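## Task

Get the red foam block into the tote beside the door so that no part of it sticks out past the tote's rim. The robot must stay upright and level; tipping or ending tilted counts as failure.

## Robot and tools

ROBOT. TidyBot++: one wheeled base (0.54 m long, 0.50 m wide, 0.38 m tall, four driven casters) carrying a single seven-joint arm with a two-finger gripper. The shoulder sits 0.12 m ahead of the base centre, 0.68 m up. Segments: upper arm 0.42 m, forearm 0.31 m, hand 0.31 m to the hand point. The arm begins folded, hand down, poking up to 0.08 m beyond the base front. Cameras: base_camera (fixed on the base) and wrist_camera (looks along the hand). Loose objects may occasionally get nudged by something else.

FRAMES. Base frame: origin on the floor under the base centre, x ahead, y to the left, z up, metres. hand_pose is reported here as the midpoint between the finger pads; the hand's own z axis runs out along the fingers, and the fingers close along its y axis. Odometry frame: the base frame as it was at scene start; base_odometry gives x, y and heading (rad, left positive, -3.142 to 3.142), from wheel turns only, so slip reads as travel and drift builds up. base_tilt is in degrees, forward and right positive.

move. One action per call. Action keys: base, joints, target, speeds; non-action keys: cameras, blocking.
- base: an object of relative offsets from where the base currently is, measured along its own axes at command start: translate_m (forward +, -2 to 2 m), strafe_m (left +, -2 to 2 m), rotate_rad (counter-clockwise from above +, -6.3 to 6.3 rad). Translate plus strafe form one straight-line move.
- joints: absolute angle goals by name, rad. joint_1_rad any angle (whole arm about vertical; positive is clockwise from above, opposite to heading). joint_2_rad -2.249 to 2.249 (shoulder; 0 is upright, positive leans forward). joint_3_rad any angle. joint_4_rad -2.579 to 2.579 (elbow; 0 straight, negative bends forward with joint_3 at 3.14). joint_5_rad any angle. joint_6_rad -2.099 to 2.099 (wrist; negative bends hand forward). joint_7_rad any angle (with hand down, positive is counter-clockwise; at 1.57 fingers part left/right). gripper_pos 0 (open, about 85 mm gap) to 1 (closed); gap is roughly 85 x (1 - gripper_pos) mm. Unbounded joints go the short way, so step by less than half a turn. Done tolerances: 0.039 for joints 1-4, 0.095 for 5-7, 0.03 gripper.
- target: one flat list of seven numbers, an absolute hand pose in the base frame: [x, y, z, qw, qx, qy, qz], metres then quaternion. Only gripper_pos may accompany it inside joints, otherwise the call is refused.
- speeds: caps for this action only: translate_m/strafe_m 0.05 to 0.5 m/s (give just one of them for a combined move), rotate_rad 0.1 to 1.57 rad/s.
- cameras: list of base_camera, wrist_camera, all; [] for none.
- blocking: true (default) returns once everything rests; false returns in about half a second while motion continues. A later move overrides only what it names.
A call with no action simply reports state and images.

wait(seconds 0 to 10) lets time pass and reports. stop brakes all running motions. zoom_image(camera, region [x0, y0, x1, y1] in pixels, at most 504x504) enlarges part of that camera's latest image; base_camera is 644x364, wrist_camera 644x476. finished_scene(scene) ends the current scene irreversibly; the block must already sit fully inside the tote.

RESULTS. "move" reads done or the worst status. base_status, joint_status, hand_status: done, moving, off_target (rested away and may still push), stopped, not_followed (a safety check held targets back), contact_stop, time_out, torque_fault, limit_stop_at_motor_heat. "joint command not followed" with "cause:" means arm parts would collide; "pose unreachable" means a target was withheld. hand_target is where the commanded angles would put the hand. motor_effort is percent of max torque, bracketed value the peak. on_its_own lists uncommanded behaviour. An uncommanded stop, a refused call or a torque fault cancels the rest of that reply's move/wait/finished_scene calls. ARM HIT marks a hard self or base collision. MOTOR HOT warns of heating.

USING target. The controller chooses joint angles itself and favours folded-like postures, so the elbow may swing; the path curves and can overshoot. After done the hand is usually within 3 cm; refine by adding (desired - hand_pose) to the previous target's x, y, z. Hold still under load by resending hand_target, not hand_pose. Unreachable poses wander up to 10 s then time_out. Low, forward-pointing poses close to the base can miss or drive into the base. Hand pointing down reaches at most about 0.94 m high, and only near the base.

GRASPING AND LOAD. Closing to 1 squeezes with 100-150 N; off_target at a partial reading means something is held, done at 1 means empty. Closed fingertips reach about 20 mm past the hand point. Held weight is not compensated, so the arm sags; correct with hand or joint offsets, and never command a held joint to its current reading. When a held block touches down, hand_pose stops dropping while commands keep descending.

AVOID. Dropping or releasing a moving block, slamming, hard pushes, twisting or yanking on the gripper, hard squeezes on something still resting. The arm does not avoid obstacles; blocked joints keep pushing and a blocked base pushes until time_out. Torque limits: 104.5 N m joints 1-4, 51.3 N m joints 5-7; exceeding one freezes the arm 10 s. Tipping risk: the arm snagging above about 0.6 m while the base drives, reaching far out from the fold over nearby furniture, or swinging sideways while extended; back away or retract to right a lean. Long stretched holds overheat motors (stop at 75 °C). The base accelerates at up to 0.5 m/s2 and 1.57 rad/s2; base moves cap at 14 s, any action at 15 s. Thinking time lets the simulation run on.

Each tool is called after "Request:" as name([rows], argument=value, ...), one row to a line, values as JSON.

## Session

Request:
move(joints={"joint_6_rad":0.35})

Request:
move(joints={"joint_1_rad":1.57,"joint_6_rad":0.2}, cameras=["wrist_camera"])

Request:
move(joints={"joint_1_rad":3.1}, cameras=["wrist_camera"])

Request:
move(joints={"joint_1_rad":4.71}, cameras=["wrist_camera"])

Scene clock: 1.90 s.
move: done
base_odometry: x=+0.000 y=+0.000 heading=+0.000
base_tilt: forward=+0.0 right=-0.2
base_status: not commanded
joint_positions: joint_1_rad=-0.048 joint_2_rad=-0.309 joint_3_rad=+3.162 joint_4_rad=-2.544 joint_5_rad=-0.010 joint_6_rad=+0.301 joint_7_rad=+1.549 gripper_pos=+0.000
joint_status: all done
motor_effort: joint_1_rad=+0(1) joint_2_rad=-7(8) joint_3_rad=+2(2) joint_4_rad=+18(19) joint_5_rad=+0(1) joint_6_rad=+9(9) joint_7_rad=+0(0)
hand_pose: x=+0.5297 y=+0.0117 z=+0.7787 quat_wxyz=(-0.018, +0.823, -0.004, +0.568) (m; base frame)
hand_target: x=+0.5340 y=+0.0116 z=+0.7914 quat_wxyz=(-0.019, +0.810, -0.004, +0.586) (m; base frame)
hand_status: not commanded
pictures: base_camera, wrist_camera
camera_calibration:
wrist_camera: T_world_to_cam=[[0.066845, -0.997763, -0.000361454, -0.0243294], [-0.356341, -0.0235346, -0.93406, 0.965942], [0.931962, 0.062566, -0.357117, -0.0824753], [0, 0, 0, 1]] pos_world=[0.422695, 0.00361824, 0.872785]

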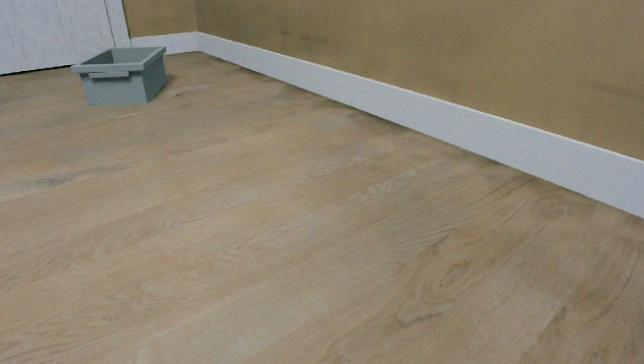

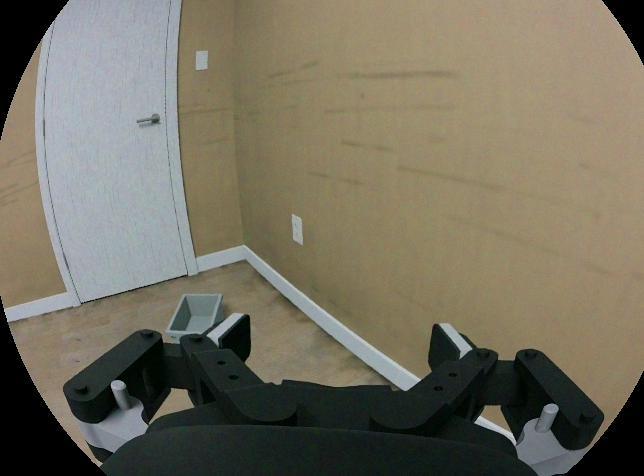

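Scene clock: 4.73 s.
move: done
base_odometry: x=+0.000 y=+0.000 heading=+0.000
base_tilt: forward=+0.0 right=-0.3
base_status: not commanded
joint_positions: joint_1_rad=+1.549 joint_2_rad=-0.309 joint_3_rad=+3.162 joint_4_rad=-2.544 joint_5_rad=-0.010 joint_6_rad=+0.235 joint_7_rad=+1.549 gripper_pos=+0.000
joint_status: all done
motor_effort: joint_1_rad=-1(2) joint_2_rad=-7(8) joint_3_rad=+2(2) joint_4_rad=+18(19) joint_5_rad=+0(1) joint_6_rad=+8(9) joint_7_rad=+0(0)
hand_pose: x=+0.1202 y=-0.4029 z=+0.7596 quat_wxyz=(+0.374, +0.585, -0.605, +0.390) (m; base frame)
hand_target: x=+0.1121 y=-0.3973 z=+0.7483 quat_wxyz=(+0.367, +0.585, -0.618, +0.375) (m; base frame)
hand_status: not commanded
pictures: wrist_camera
camera_calibration:
wrist_camera: T_world_to_cam=[[-0.999139, -0.0413453, -0.00332312, 0.10507], [-0.0142727, 0.41792, -0.908372, 0.90973], [0.0389457, -0.907543, -0.41815, 0.0811609], [0, 0, 0, 1]] pos_world=[0.114803, -0.302193, 0.86066]

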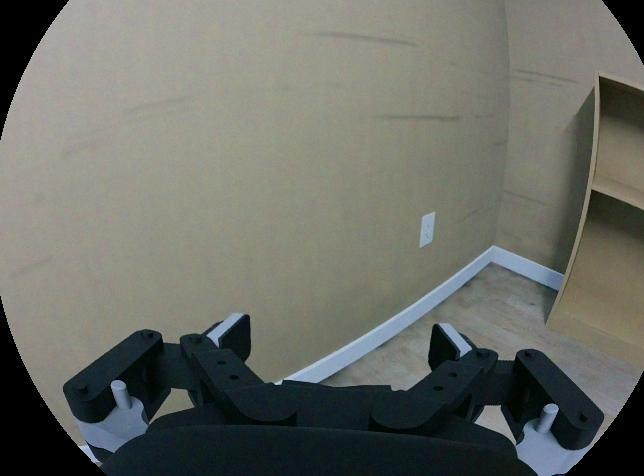

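Scene clock: 7.50 s.
move: done
base_odometry: x=+0.000 y=+0.000 heading=+0.000
base_tilt: forward=+0.0 right=-0.2
base_status: not commanded
joint_positions: joint_1_rad=+3.079 joint_2_rad=-0.309 joint_3_rad=+3.162 joint_4_rad=-2.544 joint_5_rad=-0.010 joint_6_rad=+0.234 joint_7_rad=+1.549 gripper_pos=+0.000
joint_status: all done
motor_effort: joint_1_rad=+0(2) joint_2_rad=-8(8) joint_3_rad=+1(2) joint_4_rad=+18(19) joint_5_rad=+0(1) joint_6_rad=+8(9) joint_7_rad=+0(0)
hand_pose: x=-0.2834 y=-0.0176 z=+0.7593 quat_wxyz=(+0.540, +0.003, -0.842, +0.022) (m; base frame)
hand_target: x=-0.2782 y=-0.0093 z=+0.7483 quat_wxyz=(+0.524, -0.006, -0.851, +0.016) (m; base frame)
hand_status: not commanded
pictures: wrist_camera
camera_calibration:
wrist_camera: T_world_to_cam=[[-0.0821058, 0.996618, -0.00342478, -0.00400316], [0.4179, 0.0313083, -0.907954, 0.858018], [-0.904775, -0.0759795, -0.419057, 0.194324], [0, 0, 0, 1]] pos_world=[-0.183075, -0.00810887, 0.86046]

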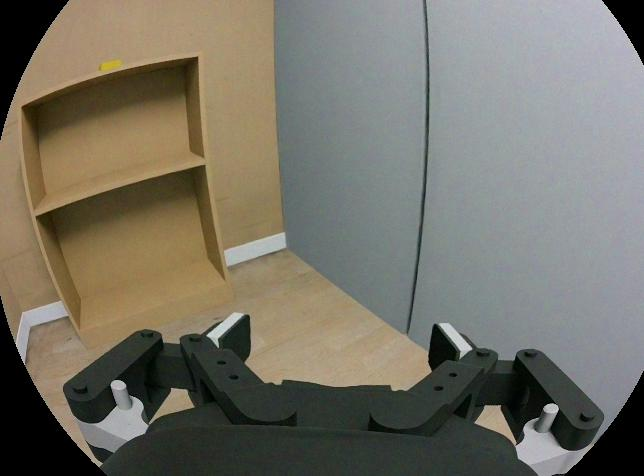

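Scene clock: 10.33 s.
move: done
base_odometry: x=+0.000 y=+0.000 heading=+0.000
base_tilt: forward=+0.0 right=-0.3
base_status: not commanded
joint_positions: joint_1_rad=+4.689 joint_2_rad=-0.309 joint_3_rad=+3.162 joint_4_rad=-2.544 joint_5_rad=-0.010 joint_6_rad=+0.234 joint_7_rad=+1.549 gripper_pos=+0.000
joint_status: all done
motor_effort: joint_1_rad=-1(2) joint_2_rad=-7(8) joint_3_rad=+2(2) joint_4_rad=+18(19) joint_5_rad=+0(1) joint_6_rad=+8(9) joint_7_rad=+0(1)
hand_pose: x=+0.1172 y=+0.4027 z=+0.7593 quat_wxyz=(+0.390, -0.605, -0.585, -0.374) (m; base frame)
hand_target: x=+0.1253 y=+0.3973 z=+0.7483 quat_wxyz=(+0.375, -0.618, -0.586, -0.367) (m; base frame)
hand_status: not commanded
pictures: wrist_camera
camera_calibration:
wrist_camera: T_world_to_cam=[[0.99907, 0.0429971, -0.00337074, -0.132771], [0.0149698, -0.419005, -0.90786, 0.905915], [-0.0404477, 0.906965, -0.419259, 0.0917399], [0, 0, 0, 1]] pos_world=[0.122797, 0.302087, 0.86046]

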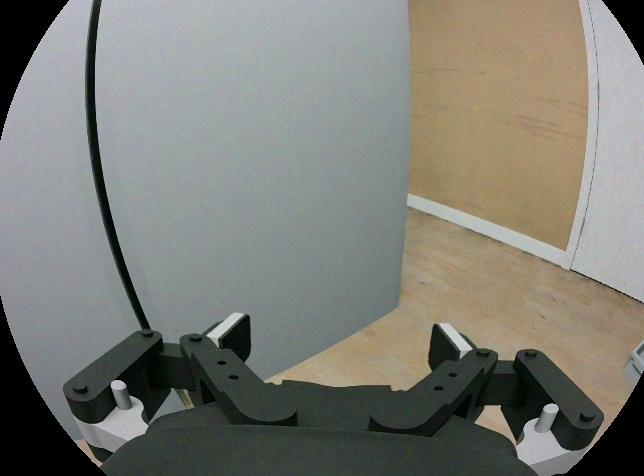

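Request:
move(base={"rotate_rad":0.70}, joints={"joint_1_rad":6.283})

Scene clock: 13.47 s.
move: done
base_odometry: x=+0.000 y=+0.000 heading=+0.699
base_tilt: forward=+0.0 right=-0.2
base_status: done
joint_positions: joint_1_rad=+6.262 joint_2_rad=-0.309 joint_3_rad=+3.162 joint_4_rad=-2.544 joint_5_rad=-0.010 joint_6_rad=+0.233 joint_7_rad=+1.549 gripper_pos=+0.000
joint_status: all done
motor_effort: joint_1_rad=+0(2) joint_2_rad=-7(8) joint_3_rad=+1(3) joint_4_rad=+18(19) joint_5_rad=+0(1) joint_6_rad=+8(9) joint_7_rad=+0(1)
hand_pose: x=+0.5217 y=+0.0009 z=+0.7591 quat_wxyz=(+0.011, -0.842, +0.015, -0.540) (m; base frame)
hand_target: x=+0.5163 y=-0.0071 z=+0.7483 quat_wxyz=(+0.005, -0.851, +0.024, -0.524) (m; base frame)
hand_status: not commanded
pictures: base_camera, wrist_camera
camera_calibration:
wrist_camera: T_world_to_cam=[[0.0407606, -0.999163, -0.00346228, -0.0185777], [-0.419647, -0.0139745, -0.90758, 0.957396], [0.906772, 0.0384465, -0.419865, -0.0204582], [0, 0, 0, 1]] pos_world=[0.421077, -0.00439648, 0.86026]

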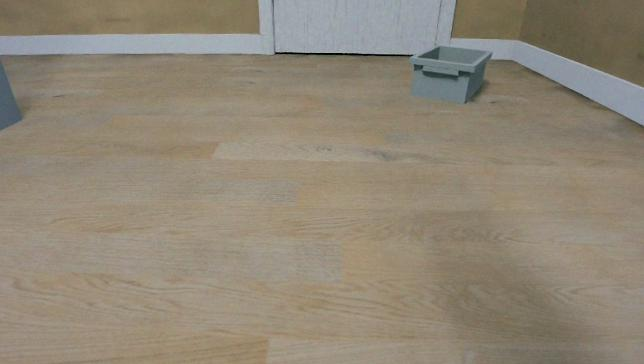

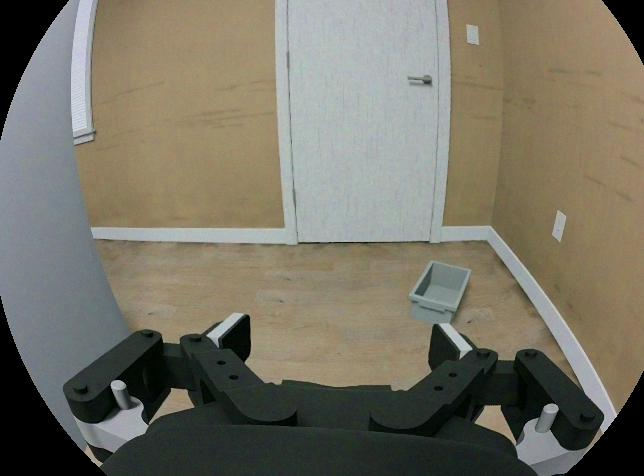

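Request:
move(base={"translate_m":0.9,"strafe_m":0.26})

Request:
move(base={"translate_m":0.64}, joints={"joint_1_rad":4.9})

Scene clock: 16.70 s.
move: done
base_odometry: x=+0.521 y=+0.779 heading=+0.700
base_tilt: forward=+0.1 right=-0.2
base_status: done
joint_positions: joint_1_rad=+6.263 joint_2_rad=-0.310 joint_3_rad=+3.162 joint_4_rad=-2.544 joint_5_rad=-0.010 joint_6_rad=+0.231 joint_7_rad=+1.549 gripper_pos=+0.000
joint_status: not commanded
motor_effort: joint_1_rad=+0(1) joint_2_rad=-7(9) joint_3_rad=+1(2) joint_4_rad=+18(19) joint_5_rad=+0(1) joint_6_rad=+8(9) joint_7_rad=+0(1)
hand_pose: x=+0.5213 y=+0.0006 z=+0.7588 quat_wxyz=(+0.010, -0.842, +0.015, -0.539) (m; base frame)
hand_target: x=+0.5163 y=-0.0071 z=+0.7483 quat_wxyz=(+0.005, -0.851, +0.024, -0.524) (m; base frame)
hand_status: not commanded
pictures: base_camera, wrist_camera
camera_calibration:
wrist_camera: T_world_to_cam=[[0.0399917, -0.999194, -0.00349503, -0.0185177], [-0.42093, -0.0136748, -0.90699, 0.957246], [0.906211, 0.0377432, -0.421138, -0.0189677], [0, 0, 0, 1]] pos_world=[0.420863, -0.00469673, 0.86016]

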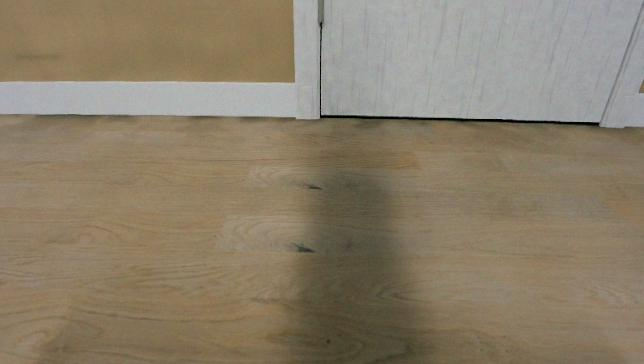

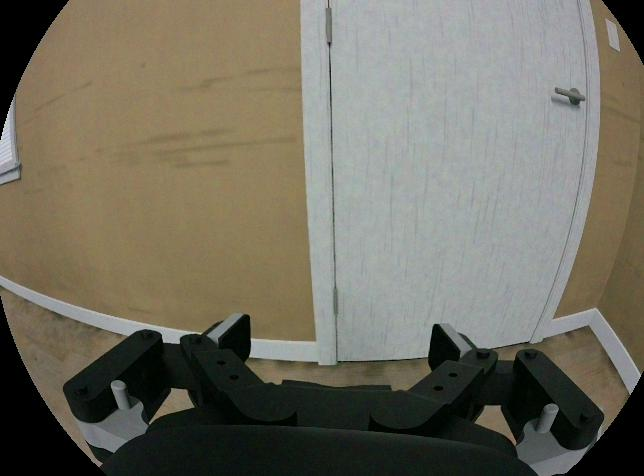

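Scene clock: 19.33 s.
move: done
base_odometry: x=+1.011 y=+1.191 heading=+0.701
base_tilt: forward=+0.0 right=-0.3
base_status: done
joint_positions: joint_1_rad=+4.920 joint_2_rad=-0.308 joint_3_rad=+3.162 joint_4_rad=-2.543 joint_5_rad=-0.010 joint_6_rad=+0.229 joint_7_rad=+1.549 gripper_pos=+0.000
joint_status: all done
motor_effort: joint_1_rad=-1(2) joint_2_rad=-7(10) joint_3_rad=+2(2) joint_4_rad=+18(19) joint_5_rad=+1(1) joint_6_rad=+8(9) joint_7_rad=+0(1)
hand_pose: x=+0.2094 y=+0.3922 z=+0.7580 quat_wxyz=(+0.343, -0.669, -0.512, -0.415) (m; base frame)
hand_target: x=+0.2002 y=+0.3890 z=+0.7483 quat_wxyz=(+0.338, -0.671, -0.525, -0.401) (m; base frame)
hand_status: not commanded
pictures: base_camera, wrist_camera
camera_calibration:
wrist_camera: T_world_to_cam=[[0.982365, -0.18694, -0.0036314, -0.130488], [-0.0823763, -0.415287, -0.905953, 0.916479], [0.167851, 0.890275, -0.423363, 0.0704986], [0, 0, 0, 1]] pos_world=[0.191849, 0.293445, 0.85966]

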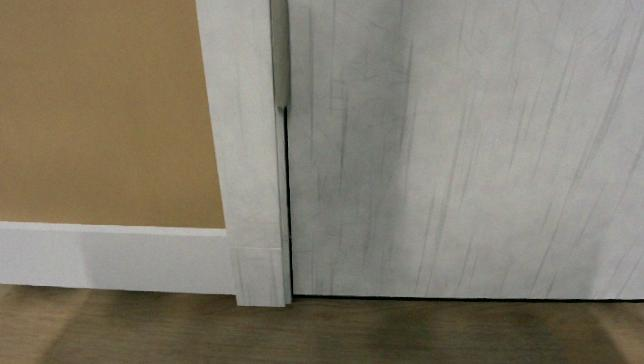

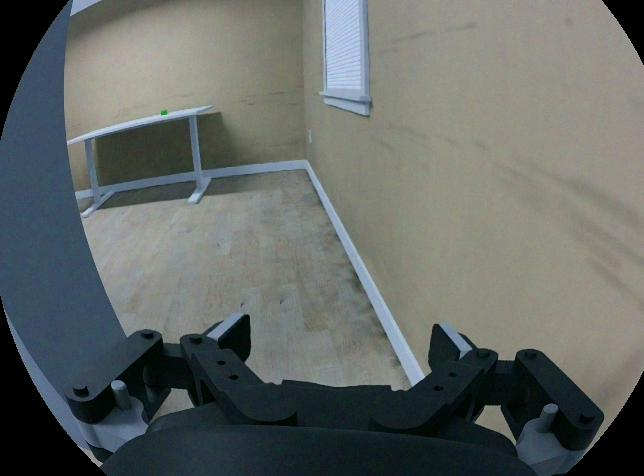

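Request:
move(base={"strafe_m":1.85}, joints={"joint_1_rad":3.6})

Request:
move(joints={"joint_1_rad":2.6,"joint_6_rad":0.4})

Scene clock: 23.67 s.
move: done
base_odometry: x=-0.182 y=+2.606 heading=+0.700
base_tilt: forward=+0.1 right=-0.3
base_status: done
joint_positions: joint_1_rad=+3.620 joint_2_rad=-0.311 joint_3_rad=+3.162 joint_4_rad=-2.543 joint_5_rad=-0.010 joint_6_rad=+0.228 joint_7_rad=+1.549 gripper_pos=+0.000
joint_status: all done
motor_effort: joint_1_rad=-1(2) joint_2_rad=-7(9) joint_3_rad=+2(2) joint_4_rad=+18(19) joint_5_rad=+1(1) joint_6_rad=+8(9) joint_7_rad=+0(1)
hand_pose: x=-0.2345 y=+0.1917 z=+0.7586 quat_wxyz=(+0.524, -0.222, -0.813, -0.123) (m; base frame)
hand_target: x=-0.2341 y=+0.1823 z=+0.7483 quat_wxyz=(+0.512, -0.216, -0.823, -0.114) (m; base frame)
hand_status: not commanded
pictures: base_camera, wrist_camera
camera_calibration:
wrist_camera: T_world_to_cam=[[0.442502, 0.89676, -0.00358096, -0.0662837], [0.377312, -0.189803, -0.906427, 0.862124], [-0.813528, 0.399745, -0.422347, 0.186918], [0, 0, 0, 1]] pos_world=[-0.143896, 0.148354, 0.86016]

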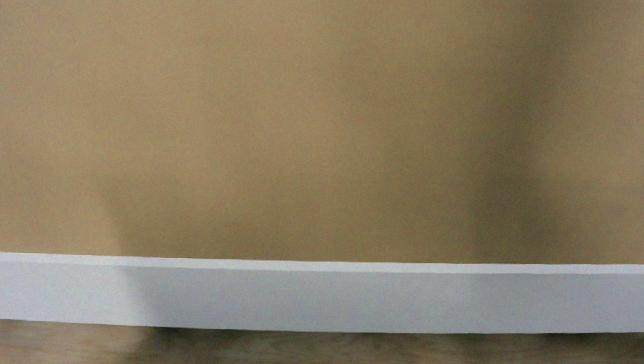

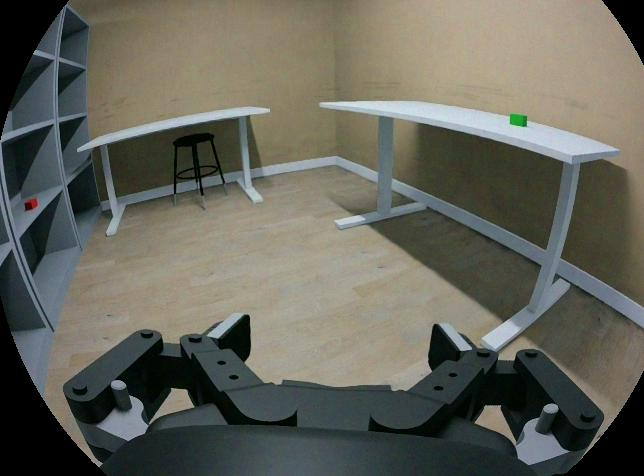

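Scene clock: 25.97 s.
move: done
base_odometry: x=-0.182 y=+2.606 heading=+0.700
base_tilt: forward=+0.1 right=-0.2
base_status: not commanded
joint_positions: joint_1_rad=+2.620 joint_2_rad=-0.311 joint_3_rad=+3.162 joint_4_rad=-2.543 joint_5_rad=-0.010 joint_6_rad=+0.350 joint_7_rad=+1.549 gripper_pos=+0.000
joint_status: all done
motor_effort: joint_1_rad=+0(2) joint_2_rad=-8(8) joint_3_rad=+2(2) joint_4_rad=+19(19) joint_5_rad=+0(1) joint_6_rad=+8(9) joint_7_rad=+0(1)
hand_pose: x=-0.2458 y=-0.1998 z=+0.7939 quat_wxyz=(+0.568, +0.186, -0.787, +0.156) (m; base frame)
hand_target: x=-0.2449 y=-0.2089 z=+0.8063 quat_wxyz=(+0.583, +0.190, -0.772, +0.167) (m; base frame)
hand_status: not commanded
pictures: base_camera, wrist_camera
camera_calibration:
wrist_camera: T_world_to_cam=[[-0.513729, 0.85795, 0.00183234, 0.042831], [0.264279, 0.160278, -0.951035, 0.901685], [-0.816235, -0.48809, -0.309077, 0.0811204], [0, 0, 0, 1]] pos_world=[-0.150079, -0.141673, 0.882528]

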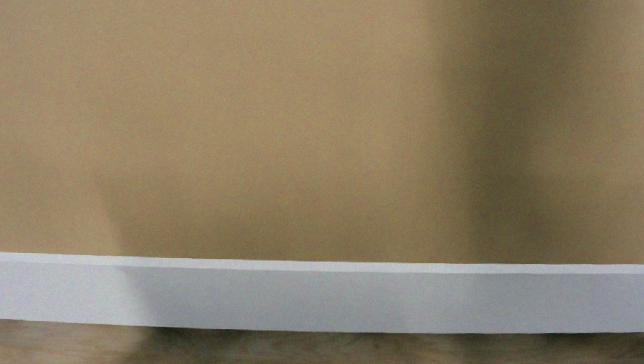

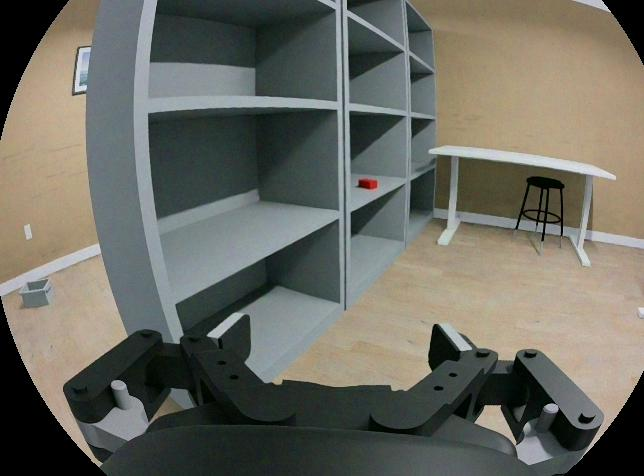

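Request:
move(base={"translate_m":-1.58}, joints={"joint_1_rad":0.0}, cameras=[])

Request:
move(base={"rotate_rad":-1.57}, joints={"joint_6_rad":0.0})

Scene clock: 30.23 s.
move: done
base_odometry: x=-1.390 y=+1.587 heading=+0.700
base_tilt: forward=+0.0 right=-0.2
base_status: done
joint_positions: joint_1_rad=+0.021 joint_2_rad=-0.313 joint_3_rad=+3.162 joint_4_rad=-2.543 joint_5_rad=-0.010 joint_6_rad=+0.353 joint_7_rad=+1.549 gripper_pos=+0.000
joint_status: all done
motor_effort: joint_1_rad=+0(2) joint_2_rad=-8(9) joint_3_rad=+2(2) joint_4_rad=+18(20) joint_5_rad=+0(1) joint_6_rad=+8(9) joint_7_rad=+0(0)
hand_pose: x=+0.5346 y=-0.0169 z=+0.7957 quat_wxyz=(+0.001, +0.806, -0.031, +0.591) (m; base frame)
hand_target: x=+0.5385 y=-0.0086 z=+0.8063 quat_wxyz=(-0.004, +0.795, -0.023, +0.607) (m; base frame)
hand_status: not commanded
pictures: none
No camera images: "cameras" was empty.

Scene clock: 32.53 s.
move: done
base_odometry: x=-1.390 y=+1.587 heading=-0.869
base_tilt: forward=+0.1 right=-0.3
base_status: done
joint_positions: joint_1_rad=+0.017 joint_2_rad=-0.313 joint_3_rad=+3.162 joint_4_rad=-2.545 joint_5_rad=-0.010 joint_6_rad=+0.021 joint_7_rad=+1.549 gripper_pos=+0.000
joint_status: all done
motor_effort: joint_1_rad=+0(1) joint_2_rad=-7(8) joint_3_rad=+2(3) joint_4_rad=+18(20) joint_5_rad=+0(0) joint_6_rad=+7(9) joint_7_rad=+0(0)
hand_pose: x=+0.4871 y=-0.0119 z=+0.7029 quat_wxyz=(-0.002, +0.893, -0.032, +0.448) (m; base frame)
hand_target: x=+0.4829 y=-0.0056 z=+0.6958 quat_wxyz=(-0.006, +0.899, -0.024, +0.437) (m; base frame)
hand_status: not commanded
pictures: base_camera, wrist_camera
camera_calibration:
wrist_camera: T_world_to_cam=[[0.00462017, -0.999902, -0.0131912, -0.00576439], [-0.600061, 0.0077802, -0.799916, 0.904276], [0.799941, 0.0116113, -0.599967, 0.166099], [0, 0, 0, 1]] pos_world=[0.409779, -0.0147279, 0.822923]

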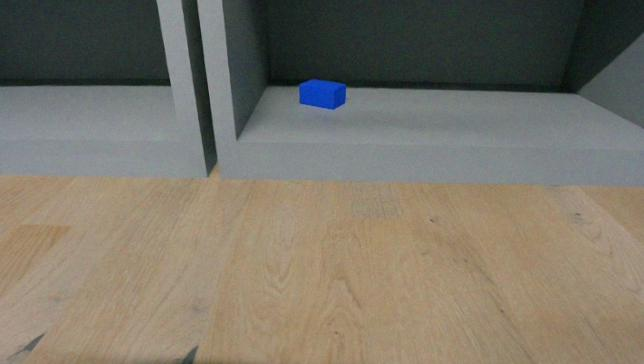

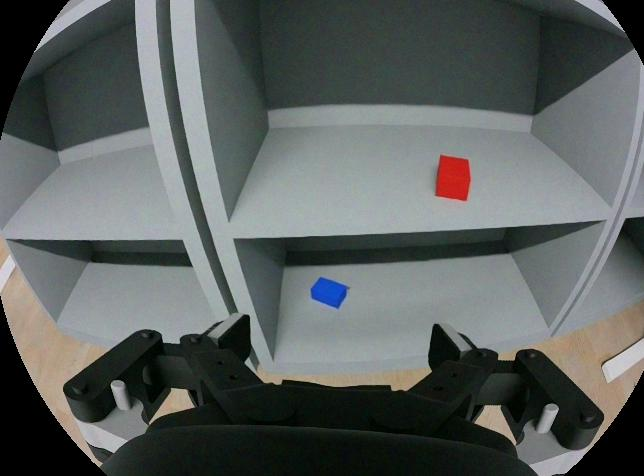

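Request:
zoom_image(camera="wrist_camera", region=[400, 130, 520, 230])

Scaled by 4.200.

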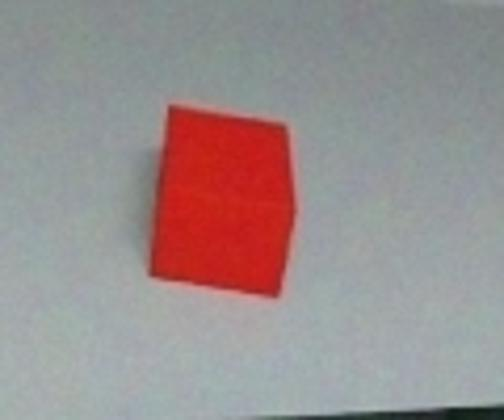

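Request:
move(base={"translate_m":0.18,"strafe_m":-0.036,"rotate_rad":-0.26}, cameras=[])

Request:
move(target=[0.62, 0.0, 0.66, 0, 0.906, 0, 0.423])

Scene clock: 34.50 s.
move: done
base_odometry: x=-1.301 y=+1.426 heading=-1.130
base_tilt: forward=+0.0 right=-0.3
base_status: done
joint_positions: joint_1_rad=+0.015 joint_2_rad=-0.309 joint_3_rad=+3.162 joint_4_rad=-2.545 joint_5_rad=-0.010 joint_6_rad=+0.021 joint_7_rad=+1.549 gripper_pos=+0.000
joint_status: not commanded
motor_effort: joint_1_rad=-1(1) joint_2_rad=-6(9) joint_3_rad=+2(3) joint_4_rad=+18(19) joint_5_rad=+0(1) joint_6_rad=+7(8) joint_7_rad=+0(1)
hand_pose: x=+0.4874 y=-0.0113 z=+0.7020 quat_wxyz=(-0.002, +0.894, -0.031, +0.447) (m; base frame)
hand_target: x=+0.4829 y=-0.0056 z=+0.6958 quat_wxyz=(-0.006, +0.899, -0.024, +0.437) (m; base frame)
hand_status: not commanded
pictures: none
No camera images: "cameras" was empty.

Scene clock: 36.13 s.
move: done
base_odometry: x=-1.301 y=+1.426 heading=-1.130
base_tilt: forward=+0.1 right=-0.1
base_status: not commanded
joint_positions: joint_1_rad=+0.015 joint_2_rad=+0.119 joint_3_rad=+3.160 joint_4_rad=-2.307 joint_5_rad=-0.010 joint_6_rad=+0.117 joint_7_rad=+1.549 gripper_pos=+0.000
joint_status: not commanded
motor_effort: joint_1_rad=-1(1) joint_2_rad=-20(21) joint_3_rad=+2(2) joint_4_rad=+15(18) joint_5_rad=+0(1) joint_6_rad=+7(8) joint_7_rad=+0(0)
hand_pose: x=+0.6056 y=-0.0151 z=+0.6532 quat_wxyz=(+0.002, +0.914, -0.029, +0.405) (m; base frame)
hand_target: x=+0.6200 y=+0.0000 z=+0.6600 quat_wxyz=(+0.000, +0.906, +0.000, +0.423) (m; base frame)
hand_status: done (0.022 m and 4.1 deg from the pose sent, 0.140 m and 4.7 deg at the start)
pictures: base_camera, wrist_camera
camera_calibration:
wrist_camera: T_world_to_cam=[[0.00570177, -0.999952, -0.00802018, -0.0142], [-0.674341, 0.0020774, -0.738417, 0.940392], [0.738398, 0.00961863, -0.674296, 0.127318], [0, 0, 0, 1]] pos_world=[0.540214, -0.0173775, 0.780138]

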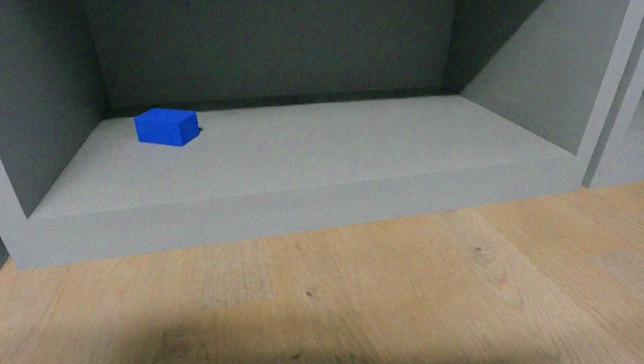

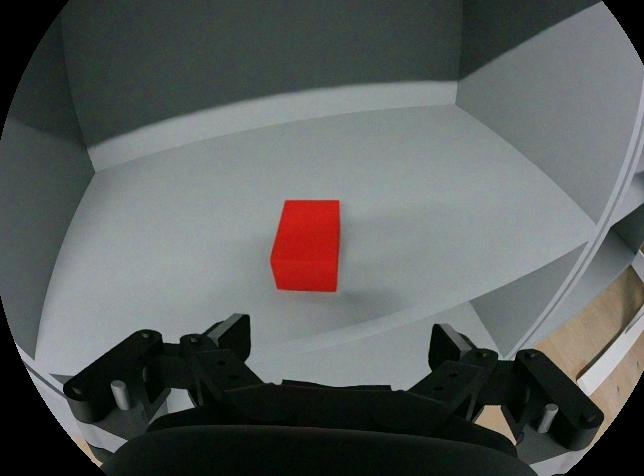

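Request:
move(target=[0.71, 0.025, 0.60, 0, 0.906, 0, 0.423])

Scene clock: 37.77 s.
move: done
base_odometry: x=-1.301 y=+1.426 heading=-1.130
base_tilt: forward=+0.0 right=-0.3
base_status: not commanded
joint_positions: joint_1_rad=-0.106 joint_2_rad=+0.419 joint_3_rad=+3.196 joint_4_rad=-2.131 joint_5_rad=-0.031 joint_6_rad=+0.240 joint_7_rad=+1.549 gripper_pos=+0.000
joint_status: not commanded
motor_effort: joint_1_rad=-1(1) joint_2_rad=-29(31) joint_3_rad=+1(2) joint_4_rad=+14(16) joint_5_rad=+0(1) joint_6_rad=+7(7) joint_7_rad=+0(0)
hand_pose: x=+0.6954 y=+0.0298 z=+0.5955 quat_wxyz=(-0.008, +0.915, +0.005, +0.404) (m; base frame)
hand_target: x=+0.7100 y=+0.0250 z=+0.6000 quat_wxyz=(+0.000, +0.906, +0.000, +0.423) (m; base frame)
hand_status: done (0.016 m and 2.6 deg from the pose sent, 0.124 m and 4.1 deg at the start)
pictures: base_camera, wrist_camera
camera_calibration:
wrist_camera: T_world_to_cam=[[0.0768491, -0.997042, 0.00113349, -0.0252626], [-0.673333, -0.0527369, -0.737456, 0.95857], [0.735334, 0.0559096, -0.675394, 0.0229945], [0, 0, 0, 1]] pos_world=[0.630469, 0.0240786, 0.722462]

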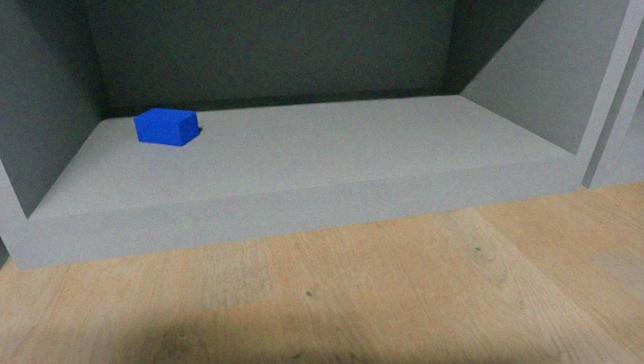

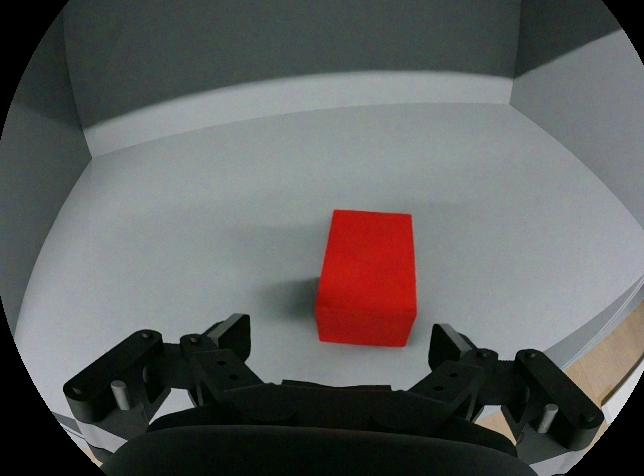

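Request:
move(target=[0.755, 0.006, 0.565, 0, 0.906, 0, 0.423])

Scene clock: 39.00 s.
move: done
base_odometry: x=-1.301 y=+1.426 heading=-1.130
base_tilt: forward=+0.0 right=-0.3
base_status: not commanded
joint_positions: joint_1_rad=-0.039 joint_2_rad=+0.563 joint_3_rad=+3.180 joint_4_rad=-2.015 joint_5_rad=-0.031 joint_6_rad=+0.275 joint_7_rad=+1.549 gripper_pos=+0.000
joint_status: not commanded
motor_effort: joint_1_rad=+0(1) joint_2_rad=-33(36) joint_3_rad=+1(2) joint_4_rad=+13(14) joint_5_rad=+0(1) joint_6_rad=+7(7) joint_7_rad=+0(0)
hand_pose: x=+0.7435 y=+0.0004 z=+0.5640 quat_wxyz=(+0.001, +0.913, -0.018, +0.408) (m; base frame)
hand_target: x=+0.7550 y=+0.0060 z=+0.5650 quat_wxyz=(+0.000, +0.906, +0.000, +0.423) (m; base frame)
hand_status: done (0.013 m and 2.8 deg from the pose sent, 0.071 m and 2.6 deg at the start)
pictures: base_camera, wrist_camera
camera_calibration:
wrist_camera: T_world_to_cam=[[0.0265569, -0.999647, 0.000687832, -0.0206601], [-0.669865, -0.0183065, -0.742257, 0.966291], [0.742008, 0.0192513, -0.670114, -0.0398558], [0, 0, 0, 1]] pos_world=[0.677406, -0.00219607, 0.690543]

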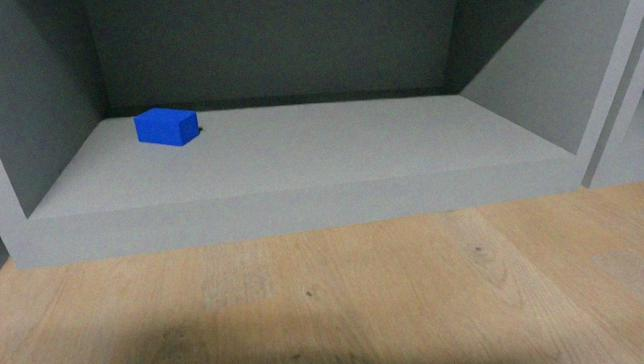

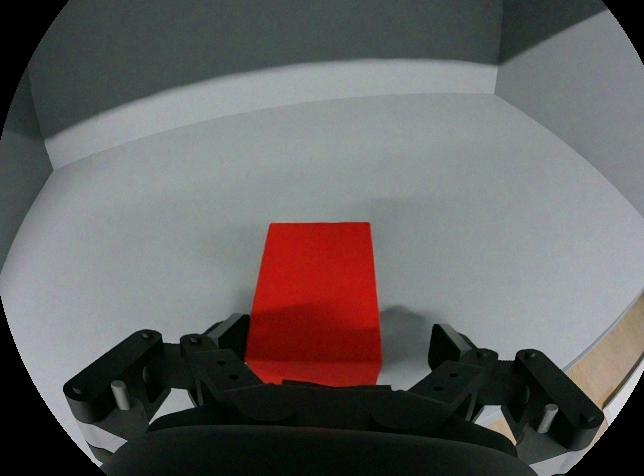

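Request:
move(target=[0.753, 0.021, 0.572, 0, 0.906, 0, 0.423], cameras=["wrist_camera"])

Scene clock: 39.93 s.
move: done
base_odometry: x=-1.301 y=+1.426 heading=-1.130
base_tilt: forward=+0.1 right=-0.2
base_status: not commanded
joint_positions: joint_1_rad=-0.078 joint_2_rad=+0.561 joint_3_rad=+3.187 joint_4_rad=-2.015 joint_5_rad=-0.031 joint_6_rad=+0.275 joint_7_rad=+1.549 gripper_pos=+0.000
joint_status: not commanded
motor_effort: joint_1_rad=+0(2) joint_2_rad=-34(35) joint_3_rad=+1(2) joint_4_rad=+13(13) joint_5_rad=+0(1) joint_6_rad=+7(7) joint_7_rad=+0(0)
hand_pose: x=+0.7434 y=+0.0202 z=+0.5649 quat_wxyz=(-0.004, +0.913, -0.003, +0.408) (m; base frame)
hand_target: x=+0.7530 y=+0.0210 z=+0.5720 quat_wxyz=(+0.000, +0.906, +0.000, +0.423) (m; base frame)
hand_status: done (0.012 m and 1.9 deg from the pose sent, 0.024 m and 2.8 deg at the start)
pictures: wrist_camera
camera_calibration:
wrist_camera: T_world_to_cam=[[0.0588001, -0.99826, 0.0043554, -0.0268583], [-0.667735, -0.0425738, -0.74318, 0.966664], [0.742073, 0.0407908, -0.669077, -0.0406154], [0, 0, 0, 1]] pos_world=[0.677194, 0.0159998, 0.691348]

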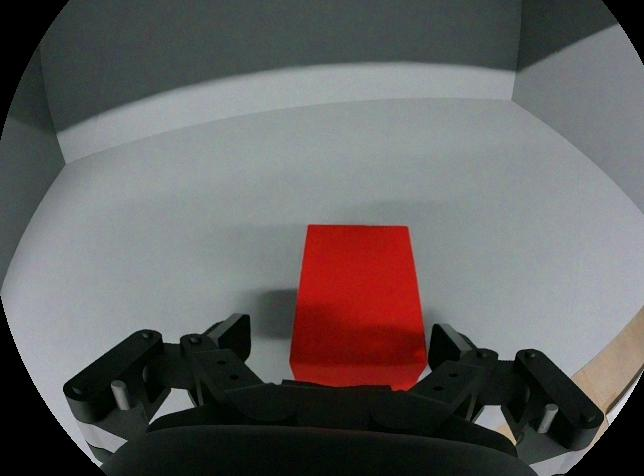

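Request:
move(target=[0.768, 0.004, 0.56, 0, 0.906, 0, 0.423], cameras=["wrist_camera"])

Scene clock: 40.93 s.
move: done
base_odometry: x=-1.301 y=+1.426 heading=-1.130
base_tilt: forward=+0.0 right=-0.2
base_status: not commanded
joint_positions: joint_1_rad=-0.027 joint_2_rad=+0.585 joint_3_rad=+3.169 joint_4_rad=-1.973 joint_5_rad=-0.025 joint_6_rad=+0.275 joint_7_rad=+1.549 gripper_pos=+0.000
joint_status: not commanded
motor_effort: joint_1_rad=+0(2) joint_2_rad=-35(36) joint_3_rad=+1(2) joint_4_rad=+13(14) joint_5_rad=+0(1) joint_6_rad=+7(8) joint_7_rad=+0(0)
hand_pose: x=+0.7605 y=+0.0005 z=+0.5666 quat_wxyz=(-0.001, +0.909, -0.017, +0.416) (m; base frame)
hand_target: x=+0.7680 y=+0.0040 z=+0.5600 quat_wxyz=(+0.000, +0.906, +0.000, +0.423) (m; base frame)
hand_status: done (0.011 m and 2.1 deg from the pose sent, 0.030 m and 1.9 deg at the start)
pictures: wrist_camera
camera_calibration:
wrist_camera: T_world_to_cam=[[0.0299016, -0.999552, -0.00133436, -0.02235], [-0.655418, -0.0185989, -0.755037, 0.975883], [0.754674, 0.0234514, -0.655681, -0.0684869], [0, 0, 0, 1]] pos_world=[0.691966, -0.00258357, 0.691893]

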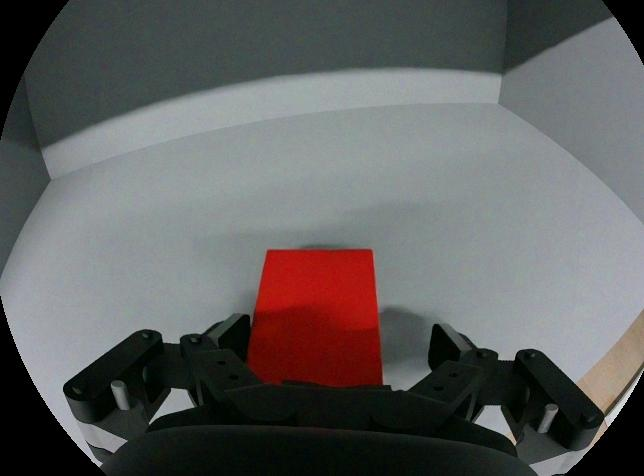

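Request:
move(base={"strafe_m":0.012}, cameras=["wrist_camera"])

Scene clock: 41.70 s.
move: done
base_odometry: x=-1.290 y=+1.431 heading=-1.130
base_tilt: forward=+0.0 right=-0.2
base_status: done
joint_positions: joint_1_rad=-0.024 joint_2_rad=+0.585 joint_3_rad=+3.166 joint_4_rad=-1.973 joint_5_rad=-0.025 joint_6_rad=+0.275 joint_7_rad=+1.549 gripper_pos=+0.000
joint_status: not commanded
motor_effort: joint_1_rad=+0(4) joint_2_rad=-35(36) joint_3_rad=+1(3) joint_4_rad=+14(14) joint_5_rad=+0(1) joint_6_rad=+7(8) joint_7_rad=+0(0)
hand_pose: x=+0.7605 y=-0.0001 z=+0.5665 quat_wxyz=(-0.001, +0.909, -0.018, +0.416) (m; base frame)
hand_target: x=+0.7680 y=+0.0040 z=+0.5600 quat_wxyz=(+0.000, +0.906, +0.000, +0.423) (m; base frame)
hand_status: not commanded
pictures: wrist_camera
camera_calibration:
wrist_camera: T_world_to_cam=[[0.0287206, -0.999584, -0.00269462, -0.0212783], [-0.655582, -0.0168014, -0.754937, 0.97584], [0.754578, 0.0234488, -0.655791, -0.0683921], [0, 0, 0, 1]] pos_world=[0.691961, -0.00327021, 0.69179]

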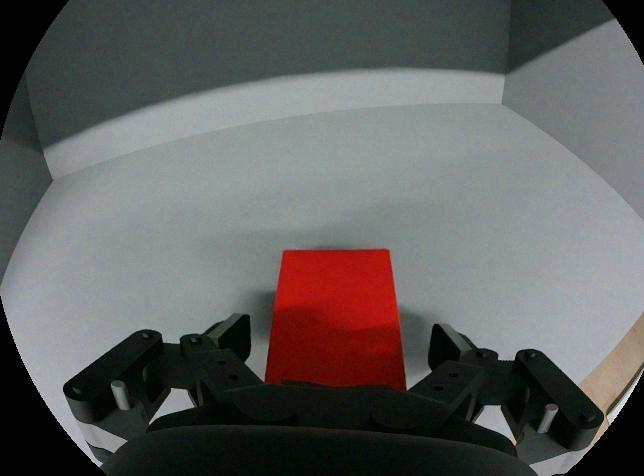

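Request:
move(target=[0.798, 0.003, 0.510, 0, 0.906, 0, 0.423], cameras=["wrist_camera"])

Scene clock: 43.00 s.
move: off_target
base_odometry: x=-1.291 y=+1.431 heading=-1.130
base_tilt: forward=+0.1 right=-0.3
base_status: not commanded
joint_positions: joint_1_rad=-0.024 joint_2_rad=+0.700 joint_3_rad=+3.166 joint_4_rad=-1.887 joint_5_rad=-0.025 joint_6_rad=+0.344 joint_7_rad=+1.549 gripper_pos=+0.000
joint_status: not commanded
motor_effort: joint_1_rad=+0(2) joint_2_rad=-32(39) joint_3_rad=+1(3) joint_4_rad=+12(13) joint_5_rad=+0(1) joint_6_rad=+6(7) joint_7_rad=+0(0)
hand_pose: x=+0.7995 y=+0.0002 z=+0.5428 quat_wxyz=(+0.000, +0.900, -0.017, +0.435) (m; base frame)
hand_target: x=+0.7980 y=+0.0030 z=+0.5100 quat_wxyz=(+0.000, +0.906, +0.000, +0.423) (m; base frame)
hand_status: off_target (0.033 m and 2.4 deg from the pose sent, 0.068 m and 2.2 deg at the start)
pictures: wrist_camera
camera_calibration:
wrist_camera: T_world_to_cam=[[0.0301676, -0.999544, 0.00161129, -0.0256697], [-0.624294, -0.020101, -0.780931, 0.972583], [0.780607, 0.0225529, -0.624616, -0.151211], [0, 0, 0, 1]] pos_world=[0.725988, -0.00269788, 0.665113]

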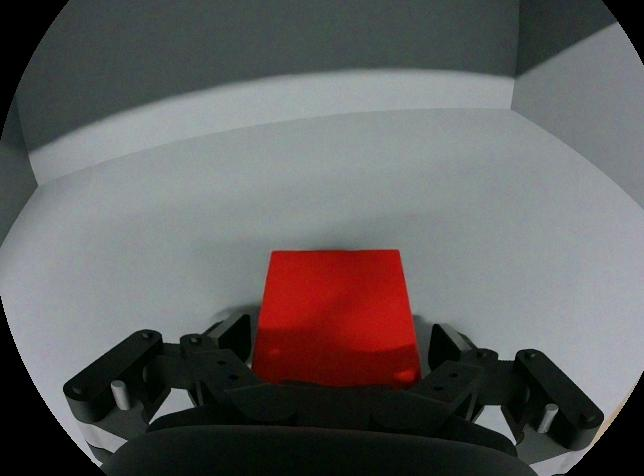

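Request:
move(target=[0.795, 0.003, 0.532, 0, 0.906, 0, 0.423], cameras=["wrist_camera"])

Request:
zoom_image(camera="wrist_camera", region=[160, 230, 500, 430])

Scene clock: 43.97 s.
move: done
base_odometry: x=-1.291 y=+1.431 heading=-1.130
base_tilt: forward=+0.0 right=-0.3
base_status: not commanded
joint_positions: joint_1_rad=-0.024 joint_2_rad=+0.696 joint_3_rad=+3.166 joint_4_rad=-1.887 joint_5_rad=-0.025 joint_6_rad=+0.337 joint_7_rad=+1.549 gripper_pos=+0.000
joint_status: not commanded
motor_effort: joint_1_rad=+0(1) joint_2_rad=-38(38) joint_3_rad=+1(2) joint_4_rad=+13(13) joint_5_rad=+0(0) joint_6_rad=+7(7) joint_7_rad=+0(0)
hand_pose: x=+0.7988 y=+0.0002 z=+0.5435 quat_wxyz=(+0.000, +0.901, -0.017, +0.433) (m; base frame)
hand_target: x=+0.7950 y=+0.0030 z=+0.5320 quat_wxyz=(+0.000, +0.906, +0.000, +0.423) (m; base frame)
hand_status: done (0.012 m and 2.3 deg from the pose sent, 0.012 m and 2.4 deg at the start)
pictures: wrist_camera
camera_calibration:
wrist_camera: T_world_to_cam=[[0.030125, -0.999545, 0.00130711, -0.0254262], [-0.626517, -0.0199013, -0.779154, 0.973596], [0.778825, 0.0226531, -0.626832, -0.147562], [0, 0, 0, 1]] pos_world=[0.725665, -0.00269605, 0.666118]

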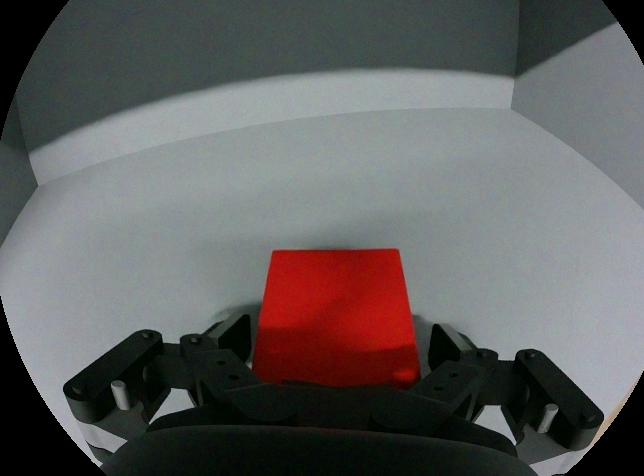

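Scaled by 1.482.

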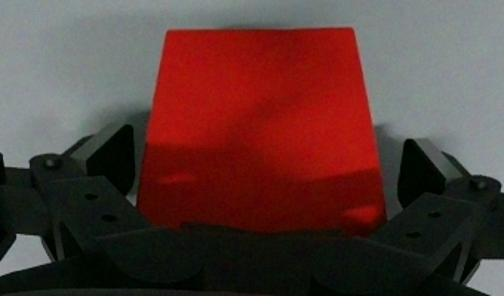

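Request:
move(joints={"gripper_pos":1.0}, cameras=["wrist_camera"])

Request:
move(target=[0.793, 0.003, 0.585, 0, 0.906, 0, 0.423], cameras=["wrist_camera"])

Scene clock: 45.40 s.
move: off_target
base_odometry: x=-1.291 y=+1.431 heading=-1.130
base_tilt: forward=+0.0 right=-0.3
base_status: not commanded
joint_positions: joint_1_rad=-0.024 joint_2_rad=+0.690 joint_3_rad=+3.163 joint_4_rad=-1.886 joint_5_rad=-0.025 joint_6_rad=+0.337 joint_7_rad=+1.549 gripper_pos=+0.358
joint_status: gripper_pos off_target (ended at +0.358, target +1.000)
motor_effort: joint_1_rad=+0(3) joint_2_rad=-37(38) joint_3_rad=+1(4) joint_4_rad=+13(13) joint_5_rad=+0(1) joint_6_rad=+6(7) joint_7_rad=+0(1)
hand_pose: x=+0.7996 y=+0.0018 z=+0.5476 quat_wxyz=(-0.002, +0.900, -0.016, +0.436) (m; base frame)
hand_target: x=+0.7950 y=+0.0030 z=+0.5320 quat_wxyz=(+0.000, +0.906, +0.000, +0.423) (m; base frame)
hand_status: not commanded
pictures: wrist_camera
camera_calibration:
wrist_camera: T_world_to_cam=[[0.0321024, -0.999485, -0.000346825, -0.0245493], [-0.621699, -0.0196966, -0.783009, 0.97561], [0.782598, 0.0253521, -0.62201, -0.151285], [0, 0, 0, 1]] pos_world=[0.725719, -0.00148508, 0.669802]

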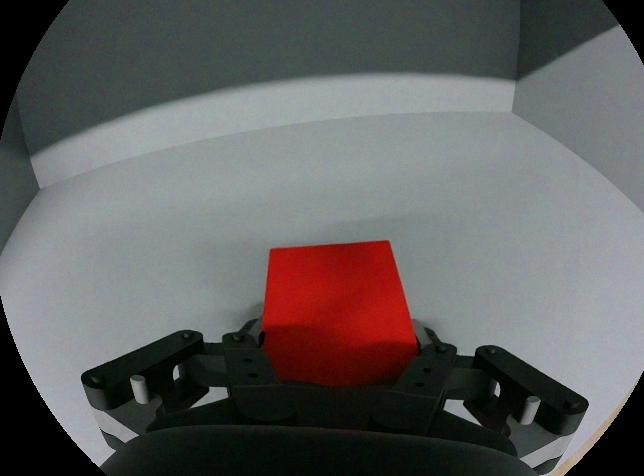

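Scene clock: 46.67 s.
move: done
base_odometry: x=-1.291 y=+1.431 heading=-1.130
base_tilt: forward=+0.0 right=-0.2
base_status: not commanded
joint_positions: joint_1_rad=-0.024 joint_2_rad=+0.585 joint_3_rad=+3.163 joint_4_rad=-1.868 joint_5_rad=-0.025 joint_6_rad=+0.224 joint_7_rad=+1.549 gripper_pos=+0.358
joint_status: not commanded
motor_effort: joint_1_rad=+0(1) joint_2_rad=-37(41) joint_3_rad=+1(2) joint_4_rad=+15(16) joint_5_rad=+0(1) joint_6_rad=+7(8) joint_7_rad=+0(0)
hand_pose: x=+0.7975 y=+0.0026 z=+0.5991 quat_wxyz=(-0.004, +0.898, -0.017, +0.440) (m; base frame)
hand_target: x=+0.7930 y=+0.0030 z=+0.5850 quat_wxyz=(+0.000, +0.906, +0.000, +0.423) (m; base frame)
hand_status: done (0.015 m and 3.0 deg from the pose sent, 0.038 m and 2.5 deg at the start)
pictures: wrist_camera
camera_calibration:
wrist_camera: T_world_to_cam=[[0.0326241, -0.999459, -0.00424173, -0.0217631], [-0.614022, -0.0166937, -0.789113, 1.01208], [0.788615, 0.0283486, -0.614234, -0.127119], [0, 0, 0, 1]] pos_world=[0.722398, -0.00125225, 0.720474]

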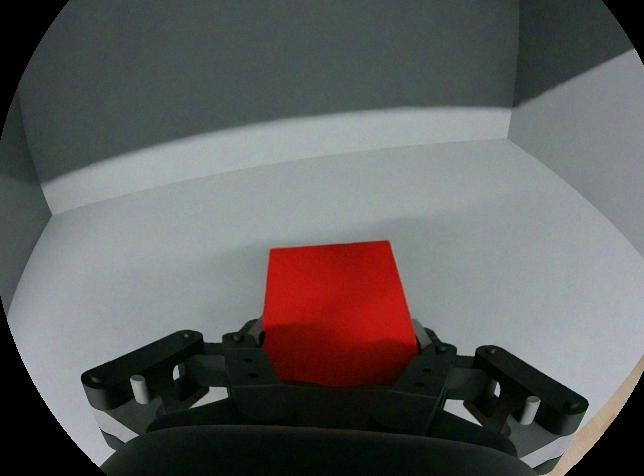

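Request:
move(base={"translate_m":-0.36}, cameras=[])

Request:
move(base={"rotate_rad":0.26}, target=[0.45, 0, 0.8, 0, 1, 0, 0], cameras=["wrist_camera"])

Request:
move(base={"strafe_m":1.51})

Scene clock: 48.90 s.
move: done
base_odometry: x=-1.444 y=+1.757 heading=-1.130
base_tilt: forward=+0.1 right=-0.2
base_status: done
joint_positions: joint_1_rad=-0.022 joint_2_rad=+0.584 joint_3_rad=+3.163 joint_4_rad=-1.867 joint_5_rad=-0.025 joint_6_rad=+0.220 joint_7_rad=+1.549 gripper_pos=+0.358
joint_status: not commanded
motor_effort: joint_1_rad=-1(2) joint_2_rad=-37(39) joint_3_rad=+1(2) joint_4_rad=+15(17) joint_5_rad=+0(1) joint_6_rad=+7(8) joint_7_rad=+0(0)
hand_pose: x=+0.7976 y=+0.0014 z=+0.5999 quat_wxyz=(-0.003, +0.898, -0.018, +0.440) (m; base frame)
hand_target: x=+0.7930 y=+0.0030 z=+0.5850 quat_wxyz=(+0.000, +0.906, +0.000, +0.423) (m; base frame)
hand_status: not commanded
pictures: none
No camera images: "cameras" was empty.

Scene clock: 51.53 s.
move: done
base_odometry: x=-1.444 y=+1.757 heading=-0.870
base_tilt: forward=+0.0 right=-0.2
base_status: done
joint_positions: joint_1_rad=-0.021 joint_2_rad=+0.030 joint_3_rad=+3.152 joint_4_rad=-1.512 joint_5_rad=-0.025 joint_6_rad=-1.557 joint_7_rad=+1.549 gripper_pos=+0.358
joint_status: not commanded
motor_effort: joint_1_rad=-1(5) joint_2_rad=-18(39) joint_3_rad=+2(5) joint_4_rad=+17(18) joint_5_rad=+0(1) joint_6_rad=+1(7) joint_7_rad=+1(1)
hand_pose: x=+0.4591 y=+0.0130 z=+0.8006 quat_wxyz=(-0.013, +1.000, -0.005, +0.021) (m; base frame)
hand_target: x=+0.4500 y=+0.0000 z=+0.8000 quat_wxyz=(+0.000, +1.000, +0.000, +0.000) (m; base frame)
hand_status: done (0.016 m and 2.9 deg from the pose sent, 0.401 m and 52.3 deg at the start)
pictures: wrist_camera
camera_calibration:
wrist_camera: T_world_to_cam=[[0.0417963, -0.997301, -0.0603569, 0.041242], [-0.998368, -0.0393354, -0.041402, 0.541626], [0.0389161, 0.0619888, -0.997318, 0.913657], [0, 0, 0, 1]] pos_world=[0.503462, 0.00579914, 0.936121]

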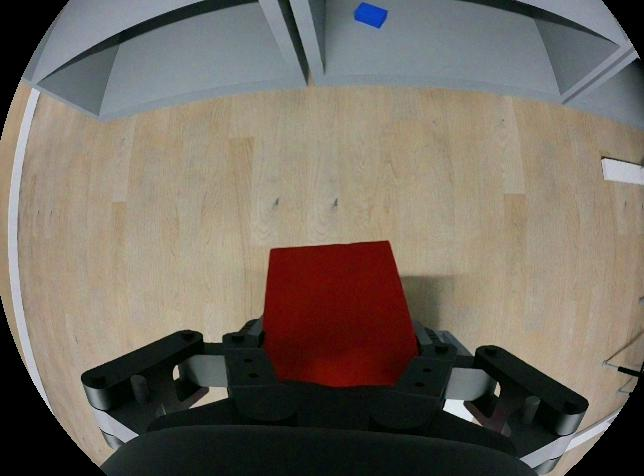

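Scene clock: 55.23 s.
move: done
base_odometry: x=-0.290 y=+2.731 heading=-0.869
base_tilt: forward=+0.0 right=-0.2
base_status: done
joint_positions: joint_1_rad=-0.021 joint_2_rad=+0.030 joint_3_rad=+3.153 joint_4_rad=-1.512 joint_5_rad=-0.025 joint_6_rad=-1.560 joint_7_rad=+1.549 gripper_pos=+0.358
joint_status: not commanded
motor_effort: joint_1_rad=-1(3) joint_2_rad=-19(20) joint_3_rad=+2(3) joint_4_rad=+17(18) joint_5_rad=+0(1) joint_6_rad=+1(1) joint_7_rad=+0(1)
hand_pose: x=+0.4581 y=+0.0124 z=+0.8005 quat_wxyz=(-0.013, +1.000, -0.006, +0.020) (m; base frame)
hand_target: x=+0.4500 y=+0.0000 z=+0.8000 quat_wxyz=(+0.000, +1.000, +0.000, +0.000) (m; base frame)
hand_status: not commanded
pictures: base_camera, wrist_camera
camera_calibration:
wrist_camera: T_world_to_cam=[[0.0399899, -0.997382, -0.060252, 0.0413803], [-0.998562, -0.0377365, -0.0380856, 0.537961], [0.0357122, 0.0616884, -0.997456, 0.915291], [0, 0, 0, 1]] pos_world=[0.502846, 0.00510988, 0.935945]

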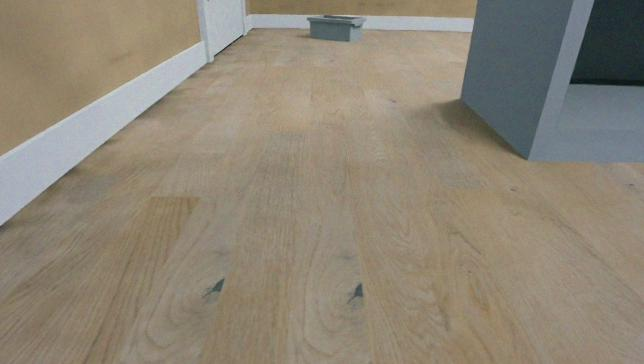

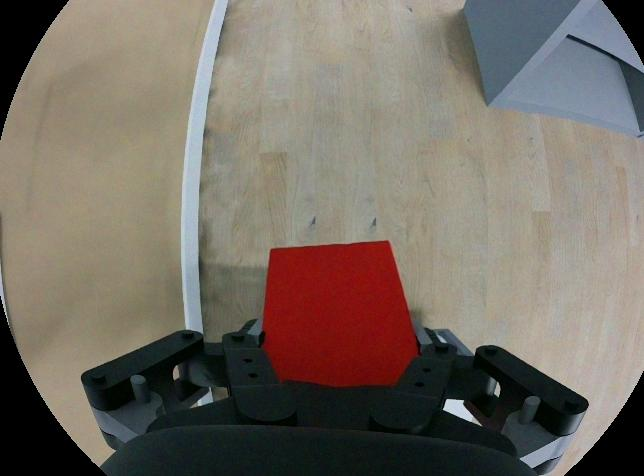

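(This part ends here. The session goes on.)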